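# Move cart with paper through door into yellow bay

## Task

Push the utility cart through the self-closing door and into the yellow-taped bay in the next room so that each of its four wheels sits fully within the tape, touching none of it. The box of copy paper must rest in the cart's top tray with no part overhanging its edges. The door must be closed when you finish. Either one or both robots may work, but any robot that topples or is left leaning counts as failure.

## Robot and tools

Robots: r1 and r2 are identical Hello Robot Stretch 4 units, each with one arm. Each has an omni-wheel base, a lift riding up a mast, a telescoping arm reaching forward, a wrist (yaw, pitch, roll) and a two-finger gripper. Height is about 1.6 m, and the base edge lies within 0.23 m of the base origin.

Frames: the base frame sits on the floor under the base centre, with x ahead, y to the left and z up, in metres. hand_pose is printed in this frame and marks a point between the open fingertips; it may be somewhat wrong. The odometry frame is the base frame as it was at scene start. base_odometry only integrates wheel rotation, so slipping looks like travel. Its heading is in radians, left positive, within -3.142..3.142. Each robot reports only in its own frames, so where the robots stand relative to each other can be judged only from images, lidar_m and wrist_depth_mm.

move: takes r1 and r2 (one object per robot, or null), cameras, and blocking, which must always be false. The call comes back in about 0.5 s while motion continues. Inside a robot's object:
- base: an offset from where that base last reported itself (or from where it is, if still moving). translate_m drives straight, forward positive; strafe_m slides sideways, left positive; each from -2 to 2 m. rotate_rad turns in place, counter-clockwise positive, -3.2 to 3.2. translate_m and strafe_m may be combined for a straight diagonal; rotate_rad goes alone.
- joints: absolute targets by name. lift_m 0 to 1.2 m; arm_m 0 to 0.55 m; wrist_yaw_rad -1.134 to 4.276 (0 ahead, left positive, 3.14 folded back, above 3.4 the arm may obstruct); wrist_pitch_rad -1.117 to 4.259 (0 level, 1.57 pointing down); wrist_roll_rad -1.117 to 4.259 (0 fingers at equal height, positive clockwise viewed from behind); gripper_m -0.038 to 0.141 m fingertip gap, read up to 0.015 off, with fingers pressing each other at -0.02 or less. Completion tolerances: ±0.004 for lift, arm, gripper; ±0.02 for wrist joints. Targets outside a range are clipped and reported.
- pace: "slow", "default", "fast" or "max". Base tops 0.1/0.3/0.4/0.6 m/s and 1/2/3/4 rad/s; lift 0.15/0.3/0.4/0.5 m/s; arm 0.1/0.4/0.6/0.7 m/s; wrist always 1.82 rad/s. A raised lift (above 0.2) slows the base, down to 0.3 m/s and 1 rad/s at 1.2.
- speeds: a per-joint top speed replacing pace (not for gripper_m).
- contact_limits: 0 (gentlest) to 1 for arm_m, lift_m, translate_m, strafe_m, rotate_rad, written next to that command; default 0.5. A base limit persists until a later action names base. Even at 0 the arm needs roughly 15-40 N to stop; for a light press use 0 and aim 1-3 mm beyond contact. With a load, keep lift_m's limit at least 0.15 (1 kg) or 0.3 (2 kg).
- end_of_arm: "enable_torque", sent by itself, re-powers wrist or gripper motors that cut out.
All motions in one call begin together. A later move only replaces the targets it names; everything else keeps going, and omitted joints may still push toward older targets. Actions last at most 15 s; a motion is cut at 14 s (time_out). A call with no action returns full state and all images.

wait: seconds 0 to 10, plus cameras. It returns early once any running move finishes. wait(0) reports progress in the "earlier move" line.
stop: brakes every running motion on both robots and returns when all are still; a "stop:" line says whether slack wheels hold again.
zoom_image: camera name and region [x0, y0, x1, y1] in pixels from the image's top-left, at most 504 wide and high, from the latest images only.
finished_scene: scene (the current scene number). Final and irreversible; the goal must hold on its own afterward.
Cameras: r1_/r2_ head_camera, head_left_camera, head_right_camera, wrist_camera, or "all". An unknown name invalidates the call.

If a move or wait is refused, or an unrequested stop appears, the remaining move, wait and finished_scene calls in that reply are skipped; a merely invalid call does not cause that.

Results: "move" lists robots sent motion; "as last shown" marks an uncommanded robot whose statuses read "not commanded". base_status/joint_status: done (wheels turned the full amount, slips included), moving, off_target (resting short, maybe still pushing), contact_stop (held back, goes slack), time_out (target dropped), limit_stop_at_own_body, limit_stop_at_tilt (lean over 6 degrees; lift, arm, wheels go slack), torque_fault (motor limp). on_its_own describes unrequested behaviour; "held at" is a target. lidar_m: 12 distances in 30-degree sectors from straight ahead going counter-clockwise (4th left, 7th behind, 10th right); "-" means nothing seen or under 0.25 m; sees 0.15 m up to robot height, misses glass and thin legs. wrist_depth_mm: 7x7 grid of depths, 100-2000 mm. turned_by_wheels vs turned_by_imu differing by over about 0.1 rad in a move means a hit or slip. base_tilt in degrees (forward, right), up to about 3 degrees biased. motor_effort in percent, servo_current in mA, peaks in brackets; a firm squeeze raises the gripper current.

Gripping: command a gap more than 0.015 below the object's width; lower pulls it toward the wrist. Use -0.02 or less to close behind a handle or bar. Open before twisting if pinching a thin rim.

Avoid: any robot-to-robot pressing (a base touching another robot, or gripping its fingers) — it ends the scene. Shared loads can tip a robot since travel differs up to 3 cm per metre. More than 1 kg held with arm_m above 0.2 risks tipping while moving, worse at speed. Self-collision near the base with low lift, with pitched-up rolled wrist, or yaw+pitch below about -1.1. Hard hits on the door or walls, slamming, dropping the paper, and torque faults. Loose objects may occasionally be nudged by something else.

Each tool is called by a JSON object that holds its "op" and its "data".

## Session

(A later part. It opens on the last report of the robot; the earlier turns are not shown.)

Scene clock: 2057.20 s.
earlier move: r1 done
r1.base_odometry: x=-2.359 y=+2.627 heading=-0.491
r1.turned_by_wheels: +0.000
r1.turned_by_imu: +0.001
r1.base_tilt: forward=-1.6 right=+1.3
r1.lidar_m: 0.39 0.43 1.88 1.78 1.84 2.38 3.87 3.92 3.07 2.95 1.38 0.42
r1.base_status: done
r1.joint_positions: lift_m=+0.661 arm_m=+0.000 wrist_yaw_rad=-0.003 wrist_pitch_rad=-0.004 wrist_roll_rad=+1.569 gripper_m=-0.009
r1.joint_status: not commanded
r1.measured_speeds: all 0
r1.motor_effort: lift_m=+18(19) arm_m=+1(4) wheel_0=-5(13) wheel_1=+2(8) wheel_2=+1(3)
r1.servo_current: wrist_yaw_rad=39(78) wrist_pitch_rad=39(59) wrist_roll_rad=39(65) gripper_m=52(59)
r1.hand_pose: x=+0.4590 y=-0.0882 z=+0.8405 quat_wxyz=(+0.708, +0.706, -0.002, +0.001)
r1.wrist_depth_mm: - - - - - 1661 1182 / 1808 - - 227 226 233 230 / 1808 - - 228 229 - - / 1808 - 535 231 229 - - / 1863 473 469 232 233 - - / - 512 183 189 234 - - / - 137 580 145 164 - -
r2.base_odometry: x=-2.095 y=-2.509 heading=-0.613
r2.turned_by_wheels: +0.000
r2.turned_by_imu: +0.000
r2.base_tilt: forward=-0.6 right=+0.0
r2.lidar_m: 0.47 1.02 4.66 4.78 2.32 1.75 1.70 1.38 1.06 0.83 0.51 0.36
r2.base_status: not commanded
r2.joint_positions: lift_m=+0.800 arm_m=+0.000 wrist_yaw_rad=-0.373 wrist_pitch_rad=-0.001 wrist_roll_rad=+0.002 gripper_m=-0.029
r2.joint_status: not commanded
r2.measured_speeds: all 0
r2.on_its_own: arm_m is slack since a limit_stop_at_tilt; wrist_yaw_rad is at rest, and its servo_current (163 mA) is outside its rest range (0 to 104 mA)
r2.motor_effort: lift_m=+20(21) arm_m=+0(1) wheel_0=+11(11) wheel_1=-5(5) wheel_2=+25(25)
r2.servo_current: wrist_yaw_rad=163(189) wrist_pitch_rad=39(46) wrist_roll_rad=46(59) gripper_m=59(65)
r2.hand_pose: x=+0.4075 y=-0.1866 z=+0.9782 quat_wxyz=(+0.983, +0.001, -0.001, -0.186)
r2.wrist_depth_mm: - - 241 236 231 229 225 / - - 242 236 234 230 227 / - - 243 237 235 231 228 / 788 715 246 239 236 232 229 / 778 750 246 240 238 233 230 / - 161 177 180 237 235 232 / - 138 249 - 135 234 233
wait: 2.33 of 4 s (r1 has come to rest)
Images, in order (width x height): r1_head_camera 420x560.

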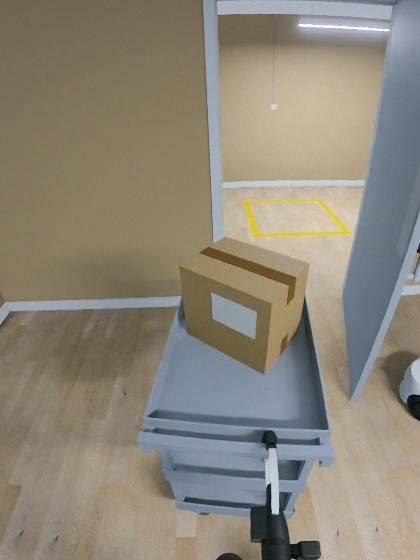

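{"op": "move", "data": {"blocking": false, "r1": {"base":{"strafe_m":0.12},"pace":"slow"}}}

{"op": "wait", "data": {"seconds": 2.5}}

{"op": "move", "data": {"blocking": false, "r1": {"base":{"translate_m":0.3,"strafe_m":-0.08},"pace":"slow"}}}

{"op": "wait", "data": {"seconds": 4, "cameras": ["r1_head_camera"]}}

Scene clock: 2064.30 s.
move: r1 moving
r1.base_odometry: x=-2.352 y=+2.640 heading=-0.491
r1.turned_by_wheels: +0.000
r1.turned_by_imu: -0.001
r1.base_tilt: forward=-1.6 right=+1.3
r1.lidar_m: 0.40 0.44 1.85 1.75 1.83 2.36 3.89 3.92 3.14 2.97 1.41 0.44
r1.base_status: strafe_m moving
r1.joint_positions: lift_m=+0.661 arm_m=+0.000 wrist_yaw_rad=-0.003 wrist_pitch_rad=-0.004 wrist_roll_rad=+1.569 gripper_m=-0.009
r1.joint_status: not commanded
r1.measured_speeds: translate_m=+0.000 strafe_m=+0.055 rotate_rad=+0.000 lift_m=+0.000 arm_m=+0.000 wrist_yaw_rad=+0.000 wrist_pitch_rad=+0.000 wrist_roll_rad=+0.000
r1.motor_effort: lift_m=+18(19) arm_m=-4(4) wheel_0=-12(12) wheel_1=+5(8) wheel_2=+0(2)
r1.servo_current: wrist_yaw_rad=46(72) wrist_pitch_rad=46(52) wrist_roll_rad=46(65) gripper_m=46(59)
r1.hand_pose: x=+0.4590 y=-0.0882 z=+0.8405 quat_wxyz=(+0.708, +0.706, -0.002, +0.001)
r1.wrist_depth_mm: - - - - - 1537 1182 / 1921 - - 226 226 231 229 / 1808 - - 228 229 - - / 1808 - 521 230 230 - - / 1808 473 466 232 233 - - / - 512 183 189 234 - - / - 137 591 145 163 - -
r2: as last shown
r2.on_its_own: arm_m is slack since a limit_stop_at_tilt
pictures: none

Scene clock: 2066.13 s.
earlier move: r1 done
r1.base_odometry: x=-2.302 y=+2.733 heading=-0.491
r1.turned_by_wheels: +0.000
r1.turned_by_imu: +0.001
r1.base_tilt: forward=-1.6 right=+1.3
r1.lidar_m: 0.41 0.45 1.74 1.63 1.71 2.27 3.89 3.94 3.25 3.07 1.48 0.39
r1.base_status: done
r1.joint_positions: lift_m=+0.661 arm_m=+0.000 wrist_yaw_rad=-0.003 wrist_pitch_rad=-0.004 wrist_roll_rad=+1.569 gripper_m=-0.009
r1.joint_status: not commanded
r1.measured_speeds: all 0
r1.motor_effort: lift_m=+18(19) arm_m=-3(4) wheel_0=-5(12) wheel_1=+2(8) wheel_2=+1(2)
r1.servo_current: wrist_yaw_rad=39(72) wrist_pitch_rad=52(59) wrist_roll_rad=39(65) gripper_m=52(59)
r1.hand_pose: x=+0.4590 y=-0.0882 z=+0.8405 quat_wxyz=(+0.708, +0.706, -0.002, +0.001)
r1.wrist_depth_mm: - - - 147 210 1464 1160 / 1863 - - 210 210 213 - / 1808 - 530 216 216 - - / 1808 488 466 221 221 - - / - 508 504 228 230 - - / - - 183 190 233 - - / - 137 - 164 165 - -
r2.base_odometry: x=-2.095 y=-2.509 heading=-0.613
r2.turned_by_wheels: +0.000
r2.turned_by_imu: +0.000
r2.base_tilt: forward=-0.7 right=+0.0
r2.lidar_m: 0.44 1.10 4.65 4.79 2.29 1.75 1.69 1.35 1.04 0.81 0.52 0.38
r2.base_status: not commanded
r2.joint_positions: lift_m=+0.800 arm_m=+0.000 wrist_yaw_rad=-0.373 wrist_pitch_rad=-0.001 wrist_roll_rad=+0.002 gripper_m=-0.029
r2.joint_status: not commanded
r2.measured_speeds: all 0
r2.on_its_own: arm_m is slack since a limit_stop_at_tilt; wrist_yaw_rad is at rest, and its servo_current (156 mA) is outside its rest range (0 to 104 mA)
r2.motor_effort: lift_m=+21(21) arm_m=+0(1) wheel_0=+11(11) wheel_1=-4(5) wheel_2=+25(25)
r2.servo_current: wrist_yaw_rad=156(189) wrist_pitch_rad=46(46) wrist_roll_rad=59(59) gripper_m=59(72)
r2.hand_pose: x=+0.4075 y=-0.1866 z=+0.9782 quat_wxyz=(+0.983, +0.001, -0.001, -0.186)
r2.wrist_depth_mm: - - 240 235 232 229 225 / - - 242 236 234 229 226 / - - 243 237 236 232 227 / - 778 244 239 236 233 229 / 991 778 246 240 236 234 230 / - 167 177 179 237 235 232 / - - 249 - 135 235 233
wait: 1.83 of 2.5 s (r1 has come to rest)
pictures: none

Scene clock: 2066.63 s.
move: r1 moving
r1.base_odometry: x=-2.293 y=+2.724 heading=-0.491
r1.turned_by_wheels: +0.000
r1.turned_by_imu: +0.000
r1.base_tilt: forward=-1.6 right=+1.3
r1.lidar_m: 0.40 0.48 1.75 1.64 1.70 2.28 3.91 3.94 3.24 3.07 1.46 0.41
r1.base_status: translate_m moving; strafe_m moving
r1.joint_positions: lift_m=+0.661 arm_m=+0.000 wrist_yaw_rad=-0.003 wrist_pitch_rad=-0.004 wrist_roll_rad=+1.569 gripper_m=-0.009
r1.joint_status: not commanded
r1.measured_speeds: translate_m=+0.051 strafe_m=-0.013 rotate_rad=+0.000 lift_m=+0.000 arm_m=+0.000 wrist_yaw_rad=+0.000 wrist_pitch_rad=+0.000 wrist_roll_rad=+0.000
r1.motor_effort: lift_m=+18(18) arm_m=+3(4) wheel_0=+7(10) wheel_1=+6(7) wheel_2=-10(11)
r1.servo_current: wrist_yaw_rad=72(72) wrist_pitch_rad=39(52) wrist_roll_rad=46(65) gripper_m=59(59)
r1.hand_pose: x=+0.4590 y=-0.0882 z=+0.8405 quat_wxyz=(+0.708, +0.706, -0.002, +0.001)
r1.wrist_depth_mm: 1863 - - 148 - 1464 1160 / 1808 - - 210 211 213 - / 1756 - 554 215 215 - - / 1808 484 469 221 221 - - / - 500 500 228 228 - - / - - 185 190 232 - - / - 140 163 146 164 - -
r2: as last shown
r2.on_its_own: arm_m is slack since a limit_stop_at_tilt
pictures: none

Scene clock: 2070.50 s.
earlier move: r1 done
r1.base_odometry: x=-2.076 y=+2.521 heading=-0.490
r1.turned_by_wheels: +0.001
r1.turned_by_imu: +0.001
r1.base_tilt: forward=-1.6 right=+1.3
r1.lidar_m: 0.36 0.37 1.84 1.74 1.81 2.42 4.19 4.22 3.16 2.98 1.09 0.45
r1.base_status: done
r1.joint_positions: lift_m=+0.661 arm_m=+0.000 wrist_yaw_rad=+0.002 wrist_pitch_rad=-0.004 wrist_roll_rad=+1.569 gripper_m=-0.009
r1.joint_status: not commanded
r1.measured_speeds: all 0
r1.motor_effort: lift_m=+18(19) arm_m=+4(4) wheel_0=+5(12) wheel_1=+4(7) wheel_2=+0(11)
r1.servo_current: wrist_yaw_rad=39(85) wrist_pitch_rad=46(52) wrist_roll_rad=52(65) gripper_m=59(59)
r1.hand_pose: x=+0.4594 y=-0.0868 z=+0.8405 quat_wxyz=(+0.708, +0.706, -0.001, +0.002)
r1.wrist_depth_mm: - - - - - 1756 1205 / - - - - 260 1537 1205 / - - - 251 252 1576 442 / - - - 242 243 1808 - / - 517 549 238 237 - - / - 462 186 187 232 - - / - 147 488 148 178 - -
r2.base_odometry: x=-2.095 y=-2.509 heading=-0.613
r2.turned_by_wheels: +0.000
r2.turned_by_imu: +0.001
r2.base_tilt: forward=-0.6 right=+0.0
r2.lidar_m: 0.46 1.23 4.63 4.79 2.27 1.74 1.70 1.36 1.03 0.78 0.51 0.38
r2.base_status: not commanded
r2.joint_positions: lift_m=+0.800 arm_m=+0.000 wrist_yaw_rad=-0.373 wrist_pitch_rad=-0.001 wrist_roll_rad=+0.002 gripper_m=-0.029
r2.joint_status: not commanded
r2.measured_speeds: all 0
r2.on_its_own: arm_m is slack since a limit_stop_at_tilt; wrist_yaw_rad is at rest, and its servo_current (169 mA) is outside its rest range (0 to 104 mA)
r2.motor_effort: lift_m=+20(21) arm_m=+0(0) wheel_0=+11(11) wheel_1=-5(5) wheel_2=+24(25)
r2.servo_current: wrist_yaw_rad=169(182) wrist_pitch_rad=39(52) wrist_roll_rad=52(65) gripper_m=65(72)
r2.hand_pose: x=+0.4075 y=-0.1866 z=+0.9782 quat_wxyz=(+0.983, +0.001, -0.001, -0.186)
r2.wrist_depth_mm: - - 241 236 234 229 225 / - - 243 236 233 229 226 / - - 244 237 236 231 228 / - - 245 238 236 232 229 / - - 247 240 236 234 230 / - 768 176 180 236 234 232 / - 147 251 - 135 235 233
wait: 3.87 of 4 s (r1 has come to rest)
Images, in order (width x height): r1_head_camera 420x560.

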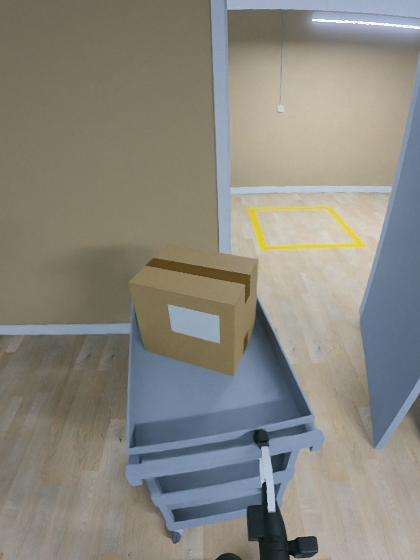

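{"op": "move", "data": {"blocking": false, "r1": {"joints":{"gripper_m":0.141}}}}

{"op": "wait", "data": {"seconds": 1.6}}

{"op": "move", "data": {"blocking": false, "r1": {"base":{"translate_m":-0.25}}}}

{"op": "wait", "data": {"seconds": 1.8}}

{"op": "move", "data": {"blocking": false, "r1": {"base":{"strafe_m":1.08},"joints":{"gripper_m":-0.02},"pace":"fast"}}}

{"op": "wait", "data": {"seconds": 4.5}}

{"op": "move", "data": {"blocking": false, "r1": {"base":{"rotate_rad":-1.57}}}}

{"op": "wait", "data": {"seconds": 2.5, "cameras": ["r1_head_camera"]}}

Scene clock: 2085.20 s.
move: r1 moving
r1.base_odometry: x=-2.076 y=+2.521 heading=-0.490
r1.turned_by_wheels: +0.000
r1.turned_by_imu: +0.000
r1.base_tilt: forward=-1.6 right=+1.2
r1.lidar_m: 0.36 0.37 1.84 1.74 1.80 2.41 4.22 4.22 3.15 2.99 1.10 0.45
r1.base_status: not commanded
r1.joint_positions: lift_m=+0.661 arm_m=+0.000 wrist_yaw_rad=+0.002 wrist_pitch_rad=-0.004 wrist_roll_rad=+1.569 gripper_m=+0.012
r1.joint_status: gripper_m moving
r1.measured_speeds: all 0
r1.motor_effort: lift_m=+18(19) arm_m=+4(4) wheel_0=+6(6) wheel_1=+4(4) wheel_2=+0(0)
r1.servo_current: wrist_yaw_rad=52(52) wrist_pitch_rad=52(59) wrist_roll_rad=39(59) gripper_m=78(78)
r1.hand_pose: x=+0.4594 y=-0.0868 z=+0.8405 quat_wxyz=(+0.708, +0.706, -0.001, +0.002)
r1.wrist_depth_mm: - - - - - 1756 1229 / - - - - 270 1576 1160 / - - - 254 256 1576 394 / - - - 248 250 1921 - / - 525 554 244 242 - - / - 459 189 192 186 - - / - 143 480 158 228 - -
r2: as last shown
r2.turned_by_imu: +0.000
r2.on_its_own: arm_m is slack since a limit_stop_at_tilt
pictures: none

Scene clock: 2086.80 s.
earlier move: r1 moving
r1.base_odometry: x=-2.076 y=+2.521 heading=-0.490
r1.turned_by_wheels: +0.000
r1.turned_by_imu: +0.000
r1.base_tilt: forward=-1.6 right=+1.3
r1.lidar_m: 0.38 0.37 1.84 1.74 1.79 2.41 4.23 4.23 3.11 3.00 1.09 0.44
r1.base_status: not commanded
r1.joint_positions: lift_m=+0.661 arm_m=+0.000 wrist_yaw_rad=+0.002 wrist_pitch_rad=+0.000 wrist_roll_rad=+1.569 gripper_m=+0.141
r1.joint_status: gripper_m moving
r1.measured_speeds: all 0
r1.motor_effort: lift_m=+18(19) arm_m=+4(4) wheel_0=+3(6) wheel_1=+4(4) wheel_2=+0(0)
r1.servo_current: wrist_yaw_rad=72(72) wrist_pitch_rad=39(59) wrist_roll_rad=39(65) gripper_m=39(98)
r1.hand_pose: x=+0.4594 y=-0.0868 z=+0.8394 quat_wxyz=(+0.708, +0.706, +0.001, +0.001)
r1.wrist_depth_mm: - - - - - 1708 1160 / - - - 208 - 1576 1182 / - - - 262 273 283 285 / - - - 255 258 1708 - / - 580 544 249 249 - - / - 196 185 241 210 194 - / - 480 480 142 236 - -
r2.base_odometry: x=-2.095 y=-2.509 heading=-0.613
r2.turned_by_wheels: +0.000
r2.turned_by_imu: +0.000
r2.base_tilt: forward=-0.7 right=+0.0
r2.lidar_m: 0.47 1.21 4.64 4.78 2.29 1.75 1.68 1.39 1.01 0.81 0.50 0.36
r2.base_status: not commanded
r2.joint_positions: lift_m=+0.800 arm_m=+0.000 wrist_yaw_rad=-0.373 wrist_pitch_rad=-0.001 wrist_roll_rad=+0.002 gripper_m=-0.029
r2.joint_status: not commanded
r2.measured_speeds: all 0
r2.on_its_own: arm_m is slack since a limit_stop_at_tilt
r2.motor_effort: lift_m=+20(21) arm_m=+0(0) wheel_0=+11(11) wheel_1=-4(5) wheel_2=+25(25)
r2.servo_current: wrist_yaw_rad=176(182) wrist_pitch_rad=33(46) wrist_roll_rad=46(59) gripper_m=65(65)
r2.hand_pose: x=+0.4075 y=-0.1866 z=+0.9782 quat_wxyz=(+0.983, +0.001, -0.001, -0.186)
r2.wrist_depth_mm: - - 242 236 233 229 225 / - - 243 236 234 230 227 / - - 243 238 235 231 228 / - - 245 238 236 233 229 / - - 246 241 238 234 230 / - 768 177 179 237 235 232 / - 155 249 - 135 234 233
wait: 1.60 s; no rest
pictures: none

Scene clock: 2087.30 s.
earlier move: r1 done
move: r1 moving
r1.base_odometry: x=-2.103 y=+2.536 heading=-0.491
r1.turned_by_wheels: +0.000
r1.turned_by_imu: +0.000
r1.base_tilt: forward=-1.6 right=+1.3
r1.lidar_m: 0.39 0.39 1.85 1.74 1.81 2.41 4.18 4.20 3.17 2.98 1.19 0.47
r1.base_status: translate_m moving
r1.joint_positions: lift_m=+0.661 arm_m=+0.000 wrist_yaw_rad=+0.002 wrist_pitch_rad=+0.000 wrist_roll_rad=+1.569 gripper_m=+0.141
r1.joint_status: all done
r1.measured_speeds: translate_m=-0.121 strafe_m=+0.000 rotate_rad=-0.001 lift_m=+0.000 arm_m=+0.000 wrist_yaw_rad=+0.000 wrist_pitch_rad=+0.000 wrist_roll_rad=+0.000
r1.motor_effort: lift_m=+18(19) arm_m=+4(4) wheel_0=-6(8) wheel_1=-4(6) wheel_2=+9(9)
r1.servo_current: wrist_yaw_rad=39(59) wrist_pitch_rad=39(46) wrist_roll_rad=52(59) gripper_m=39(46)
r1.hand_pose: x=+0.4594 y=-0.0868 z=+0.8394 quat_wxyz=(+0.708, +0.706, +0.001, +0.001)
r1.wrist_depth_mm: - - - - - 1618 1182 / - - - 232 - 1576 1205 / - - - - 296 306 300 / - - - - - 1863 - / - 585 580 - 272 - - / - 193 473 262 209 195 - / - 508 508 142 - - -
r2: as last shown
r2.on_its_own: arm_m is slack since a limit_stop_at_tilt
pictures: none

Scene clock: 2089.10 s.
earlier move: r1 done
r1.base_odometry: x=-2.296 y=+2.639 heading=-0.491
r1.turned_by_wheels: +0.000
r1.turned_by_imu: +0.000
r1.base_tilt: forward=-1.5 right=+1.3
r1.lidar_m: 0.60 0.62 1.84 1.73 1.79 2.32 3.94 3.96 3.14 2.98 1.40 0.69
r1.base_status: done
r1.joint_positions: lift_m=+0.661 arm_m=+0.000 wrist_yaw_rad=+0.002 wrist_pitch_rad=+0.000 wrist_roll_rad=+1.569 gripper_m=+0.141
r1.joint_status: all done
r1.measured_speeds: all 0
r1.motor_effort: lift_m=+18(19) arm_m=+4(4) wheel_0=-2(8) wheel_1=-2(8) wheel_2=+0(10)
r1.servo_current: wrist_yaw_rad=52(72) wrist_pitch_rad=46(52) wrist_roll_rad=33(65) gripper_m=39(46)
r1.hand_pose: x=+0.4594 y=-0.0868 z=+0.8393 quat_wxyz=(+0.708, +0.706, +0.001, +0.001)
r1.wrist_depth_mm: 1708 - - - - 1661 1160 / - - - - - 1708 1205 / - - - - - 1499 1138 / - - - 508 - 508 504 / - - 768 488 - - 492 / - 193 715 424 182 194 484 / - - 778 142 - - -
r2.base_odometry: x=-2.095 y=-2.509 heading=-0.613
r2.turned_by_wheels: +0.000
r2.turned_by_imu: +0.000
r2.base_tilt: forward=-0.7 right=+0.0
r2.lidar_m: 0.45 1.28 4.63 4.77 2.27 1.75 1.68 1.39 1.06 0.79 0.50 0.37
r2.base_status: not commanded
r2.joint_positions: lift_m=+0.800 arm_m=+0.000 wrist_yaw_rad=-0.373 wrist_pitch_rad=-0.001 wrist_roll_rad=+0.002 gripper_m=-0.029
r2.joint_status: not commanded
r2.measured_speeds: all 0
r2.on_its_own: arm_m is slack since a limit_stop_at_tilt; wrist_yaw_rad is at rest, and its servo_current (163 mA) is outside its rest range (0 to 104 mA)
r2.motor_effort: lift_m=+20(21) arm_m=+0(0) wheel_0=+10(11) wheel_1=-5(5) wheel_2=+25(25)
r2.servo_current: wrist_yaw_rad=163(182) wrist_pitch_rad=46(52) wrist_roll_rad=39(59) gripper_m=59(65)
r2.hand_pose: x=+0.4075 y=-0.1866 z=+0.9782 quat_wxyz=(+0.983, +0.001, -0.001, -0.186)
r2.wrist_depth_mm: - - 241 235 232 229 225 / - - 241 236 234 230 227 / - - 243 237 235 231 229 / - - 245 238 236 232 229 / - - 246 240 238 233 229 / - 759 177 179 236 235 231 / - 155 250 - 135 235 234
wait: 1.80 s; at rest by 1.77 s
pictures: none

Scene clock: 2089.60 s.
move: r1 moving
r1.base_odometry: x=-2.270 y=+2.688 heading=-0.491
r1.turned_by_wheels: +0.000
r1.turned_by_imu: +0.000
r1.base_tilt: forward=-1.6 right=+1.2
r1.lidar_m: 0.59 0.64 1.78 1.69 1.74 2.32 3.95 3.97 3.21 3.05 1.43 0.71
r1.base_status: strafe_m moving
r1.joint_positions: lift_m=+0.661 arm_m=+0.000 wrist_yaw_rad=+0.002 wrist_pitch_rad=+0.000 wrist_roll_rad=+1.569 gripper_m=+0.130
r1.joint_status: gripper_m moving
r1.measured_speeds: translate_m=+0.000 strafe_m=+0.216 rotate_rad=+0.000 lift_m=+0.000 arm_m=+0.000 wrist_yaw_rad=+0.000 wrist_pitch_rad=+0.000 wrist_roll_rad=+0.000
r1.motor_effort: lift_m=+18(18) arm_m=+4(4) wheel_0=-14(14) wheel_1=+12(13) wheel_2=-1(1)
r1.servo_current: wrist_yaw_rad=46(72) wrist_pitch_rad=46(46) wrist_roll_rad=46(65) gripper_m=91(91)
r1.hand_pose: x=+0.4594 y=-0.0868 z=+0.8393 quat_wxyz=(+0.708, +0.706, +0.001, +0.001)
r1.wrist_depth_mm: 1756 - - - - 1661 1182 / - - - - - 1756 1182 / - - - 480 - 530 530 / - - - 500 - - 508 / - - 715 488 - - 484 / - 193 715 418 183 196 473 / - - 768 141 - - -
r2: as last shown
r2.on_its_own: arm_m is slack since a limit_stop_at_tilt
pictures: none

Scene clock: 2093.00 s.
earlier move: r1 done
r1.base_odometry: x=-1.787 y=+3.592 heading=-0.491
r1.turned_by_wheels: +0.000
r1.turned_by_imu: +0.006
r1.base_tilt: forward=-1.6 right=+1.3
r1.lidar_m: 1.90 0.97 0.71 0.65 0.69 0.93 2.40 4.00 4.25 4.07 1.05 1.13
r1.base_status: done
r1.joint_positions: lift_m=+0.661 arm_m=+0.000 wrist_yaw_rad=+0.002 wrist_pitch_rad=+0.000 wrist_roll_rad=+1.569 gripper_m=-0.019
r1.joint_status: all done
r1.measured_speeds: all 0
r1.motor_effort: lift_m=+18(19) arm_m=+4(4) wheel_0=+0(15) wheel_1=-1(13) wheel_2=+0(2)
r1.servo_current: wrist_yaw_rad=65(72) wrist_pitch_rad=39(52) wrist_roll_rad=46(65) gripper_m=52(130)
r1.hand_pose: x=+0.4594 y=-0.0868 z=+0.8393 quat_wxyz=(+0.708, +0.706, +0.001, +0.001)
r1.wrist_depth_mm: - - - - - 1661 1205 / - - - - - 1618 1205 / - - - - - 1618 1229 / - - - - - 1661 1182 / - - - - - 1708 1229 / - - 183 198 171 1618 1229 / - 132 163 145 145 1464 1229
r2.base_odometry: x=-2.095 y=-2.509 heading=-0.613
r2.turned_by_wheels: +0.000
r2.turned_by_imu: +0.000
r2.base_tilt: forward=-0.7 right=+0.1
r2.lidar_m: 0.45 2.31 4.64 4.80 2.31 1.77 1.69 1.41 1.05 0.81 0.52 0.37
r2.base_status: not commanded
r2.joint_positions: lift_m=+0.800 arm_m=+0.000 wrist_yaw_rad=-0.373 wrist_pitch_rad=-0.001 wrist_roll_rad=+0.002 gripper_m=-0.029
r2.joint_status: not commanded
r2.measured_speeds: all 0
r2.on_its_own: arm_m is slack since a limit_stop_at_tilt; wrist_yaw_rad is at rest, and its servo_current (163 mA) is outside its rest range (0 to 104 mA)
r2.motor_effort: lift_m=+20(21) arm_m=+0(1) wheel_0=+11(11) wheel_1=-4(5) wheel_2=+25(25)
r2.servo_current: wrist_yaw_rad=163(182) wrist_pitch_rad=39(46) wrist_roll_rad=46(65) gripper_m=59(72)
r2.hand_pose: x=+0.4075 y=-0.1866 z=+0.9782 quat_wxyz=(+0.983, +0.001, -0.001, -0.186)
r2.wrist_depth_mm: - - 240 236 233 229 226 / - - 242 237 234 229 226 / - - 243 237 236 231 228 / - - 246 239 236 232 228 / - - 246 240 238 233 229 / - 768 177 179 237 236 233 / 1808 155 251 - 135 234 234
wait: 3.40 of 4.5 s (r1 has come to rest)
pictures: none

Scene clock: 2093.50 s.
move: r1 moving
r1.base_odometry: x=-1.787 y=+3.592 heading=-0.743
r1.turned_by_wheels: -0.252
r1.turned_by_imu: -0.253
r1.base_tilt: forward=-1.6 right=+1.3
r1.lidar_m: 1.91 1.42 0.78 0.67 0.66 0.77 1.32 3.88 4.44 4.08 1.30 1.05
r1.base_status: rotate_rad moving
r1.joint_positions: lift_m=+0.661 arm_m=+0.000 wrist_yaw_rad=+0.002 wrist_pitch_rad=+0.000 wrist_roll_rad=+1.569 gripper_m=-0.019
r1.joint_status: not commanded
r1.measured_speeds: translate_m=+0.000 strafe_m=-0.001 rotate_rad=-0.975 lift_m=+0.000 arm_m=+0.000 wrist_yaw_rad=+0.000 wrist_pitch_rad=+0.000 wrist_roll_rad=+0.000
r1.motor_effort: lift_m=+18(18) arm_m=+4(4) wheel_0=+7(8) wheel_1=+8(8) wheel_2=+8(8)
r1.servo_current: wrist_yaw_rad=46(65) wrist_pitch_rad=39(46) wrist_roll_rad=59(65) gripper_m=52(59)
r1.hand_pose: x=+0.4594 y=-0.0868 z=+0.8393 quat_wxyz=(+0.708, +0.706, +0.001, +0.001)
r1.wrist_depth_mm: - - 1078 1060 - 1708 - / 1863 - - - - 1756 1138 / - - - - - 1708 1182 / - - - - - 1708 1205 / - - - - - 1618 1229 / - - 182 198 171 1618 1205 / - 132 163 145 145 1464 1255
r2: as last shown
r2.on_its_own: arm_m is slack since a limit_stop_at_tilt
pictures: none

Scene clock: 2095.07 s.
earlier move: r1 done
r1.base_odometry: x=-1.787 y=+3.592 heading=-2.060
r1.turned_by_wheels: -1.318
r1.turned_by_imu: -1.325
r1.base_tilt: forward=-1.6 right=+1.3
r1.lidar_m: 4.05 1.04 1.16 1.91 0.99 0.70 0.65 0.70 0.99 2.45 4.03 4.23
r1.base_status: done
r1.joint_positions: lift_m=+0.661 arm_m=+0.000 wrist_yaw_rad=+0.002 wrist_pitch_rad=+0.000 wrist_roll_rad=+1.569 gripper_m=-0.019
r1.joint_status: not commanded
r1.measured_speeds: all 0
r1.motor_effort: lift_m=+18(18) arm_m=+4(4) wheel_0=+2(10) wheel_1=+1(9) wheel_2=+2(8)
r1.servo_current: wrist_yaw_rad=59(78) wrist_pitch_rad=46(46) wrist_roll_rad=65(65) gripper_m=52(59)
r1.hand_pose: x=+0.4595 y=-0.0868 z=+0.8393 quat_wxyz=(+0.708, +0.706, +0.001, +0.001)
r1.wrist_depth_mm: - - - - - 1708 1160 / - - - - - 1661 1182 / - - - - - 1756 1205 / - - - - - 1756 1205 / - - - - - 1756 1229 / - - - 199 - 1808 1205 / - - 179 180 145 1464 1229
r2.base_odometry: x=-2.095 y=-2.509 heading=-0.613
r2.turned_by_wheels: +0.000
r2.turned_by_imu: +0.000
r2.base_tilt: forward=-0.7 right=+0.0
r2.lidar_m: 0.45 2.14 4.64 4.79 2.30 1.76 1.69 1.37 1.05 0.82 0.49 0.36
r2.base_status: not commanded
r2.joint_positions: lift_m=+0.800 arm_m=+0.000 wrist_yaw_rad=-0.373 wrist_pitch_rad=-0.001 wrist_roll_rad=+0.002 gripper_m=-0.029
r2.joint_status: not commanded
r2.measured_speeds: all 0
r2.on_its_own: arm_m is slack since a limit_stop_at_tilt; wrist_yaw_rad is at rest, and its servo_current (169 mA) is outside its rest range (0 to 104 mA)
r2.motor_effort: lift_m=+20(21) arm_m=+0(1) wheel_0=+11(11) wheel_1=-4(5) wheel_2=+25(25)
r2.servo_current: wrist_yaw_rad=169(182) wrist_pitch_rad=33(46) wrist_roll_rad=46(59) gripper_m=65(65)
r2.hand_pose: x=+0.4075 y=-0.1866 z=+0.9782 quat_wxyz=(+0.983, +0.001, -0.001, -0.186)
r2.wrist_depth_mm: - - 241 236 233 229 226 / - - 241 236 234 229 227 / - - 243 238 235 232 228 / - - 245 238 236 233 229 / - - 246 239 237 233 229 / - 768 176 179 237 234 232 / 1863 156 250 - 135 235 233
wait: 1.57 of 2.5 s (r1 has come to rest)
Images, in order (width x height): r1_head_camera 420x560.

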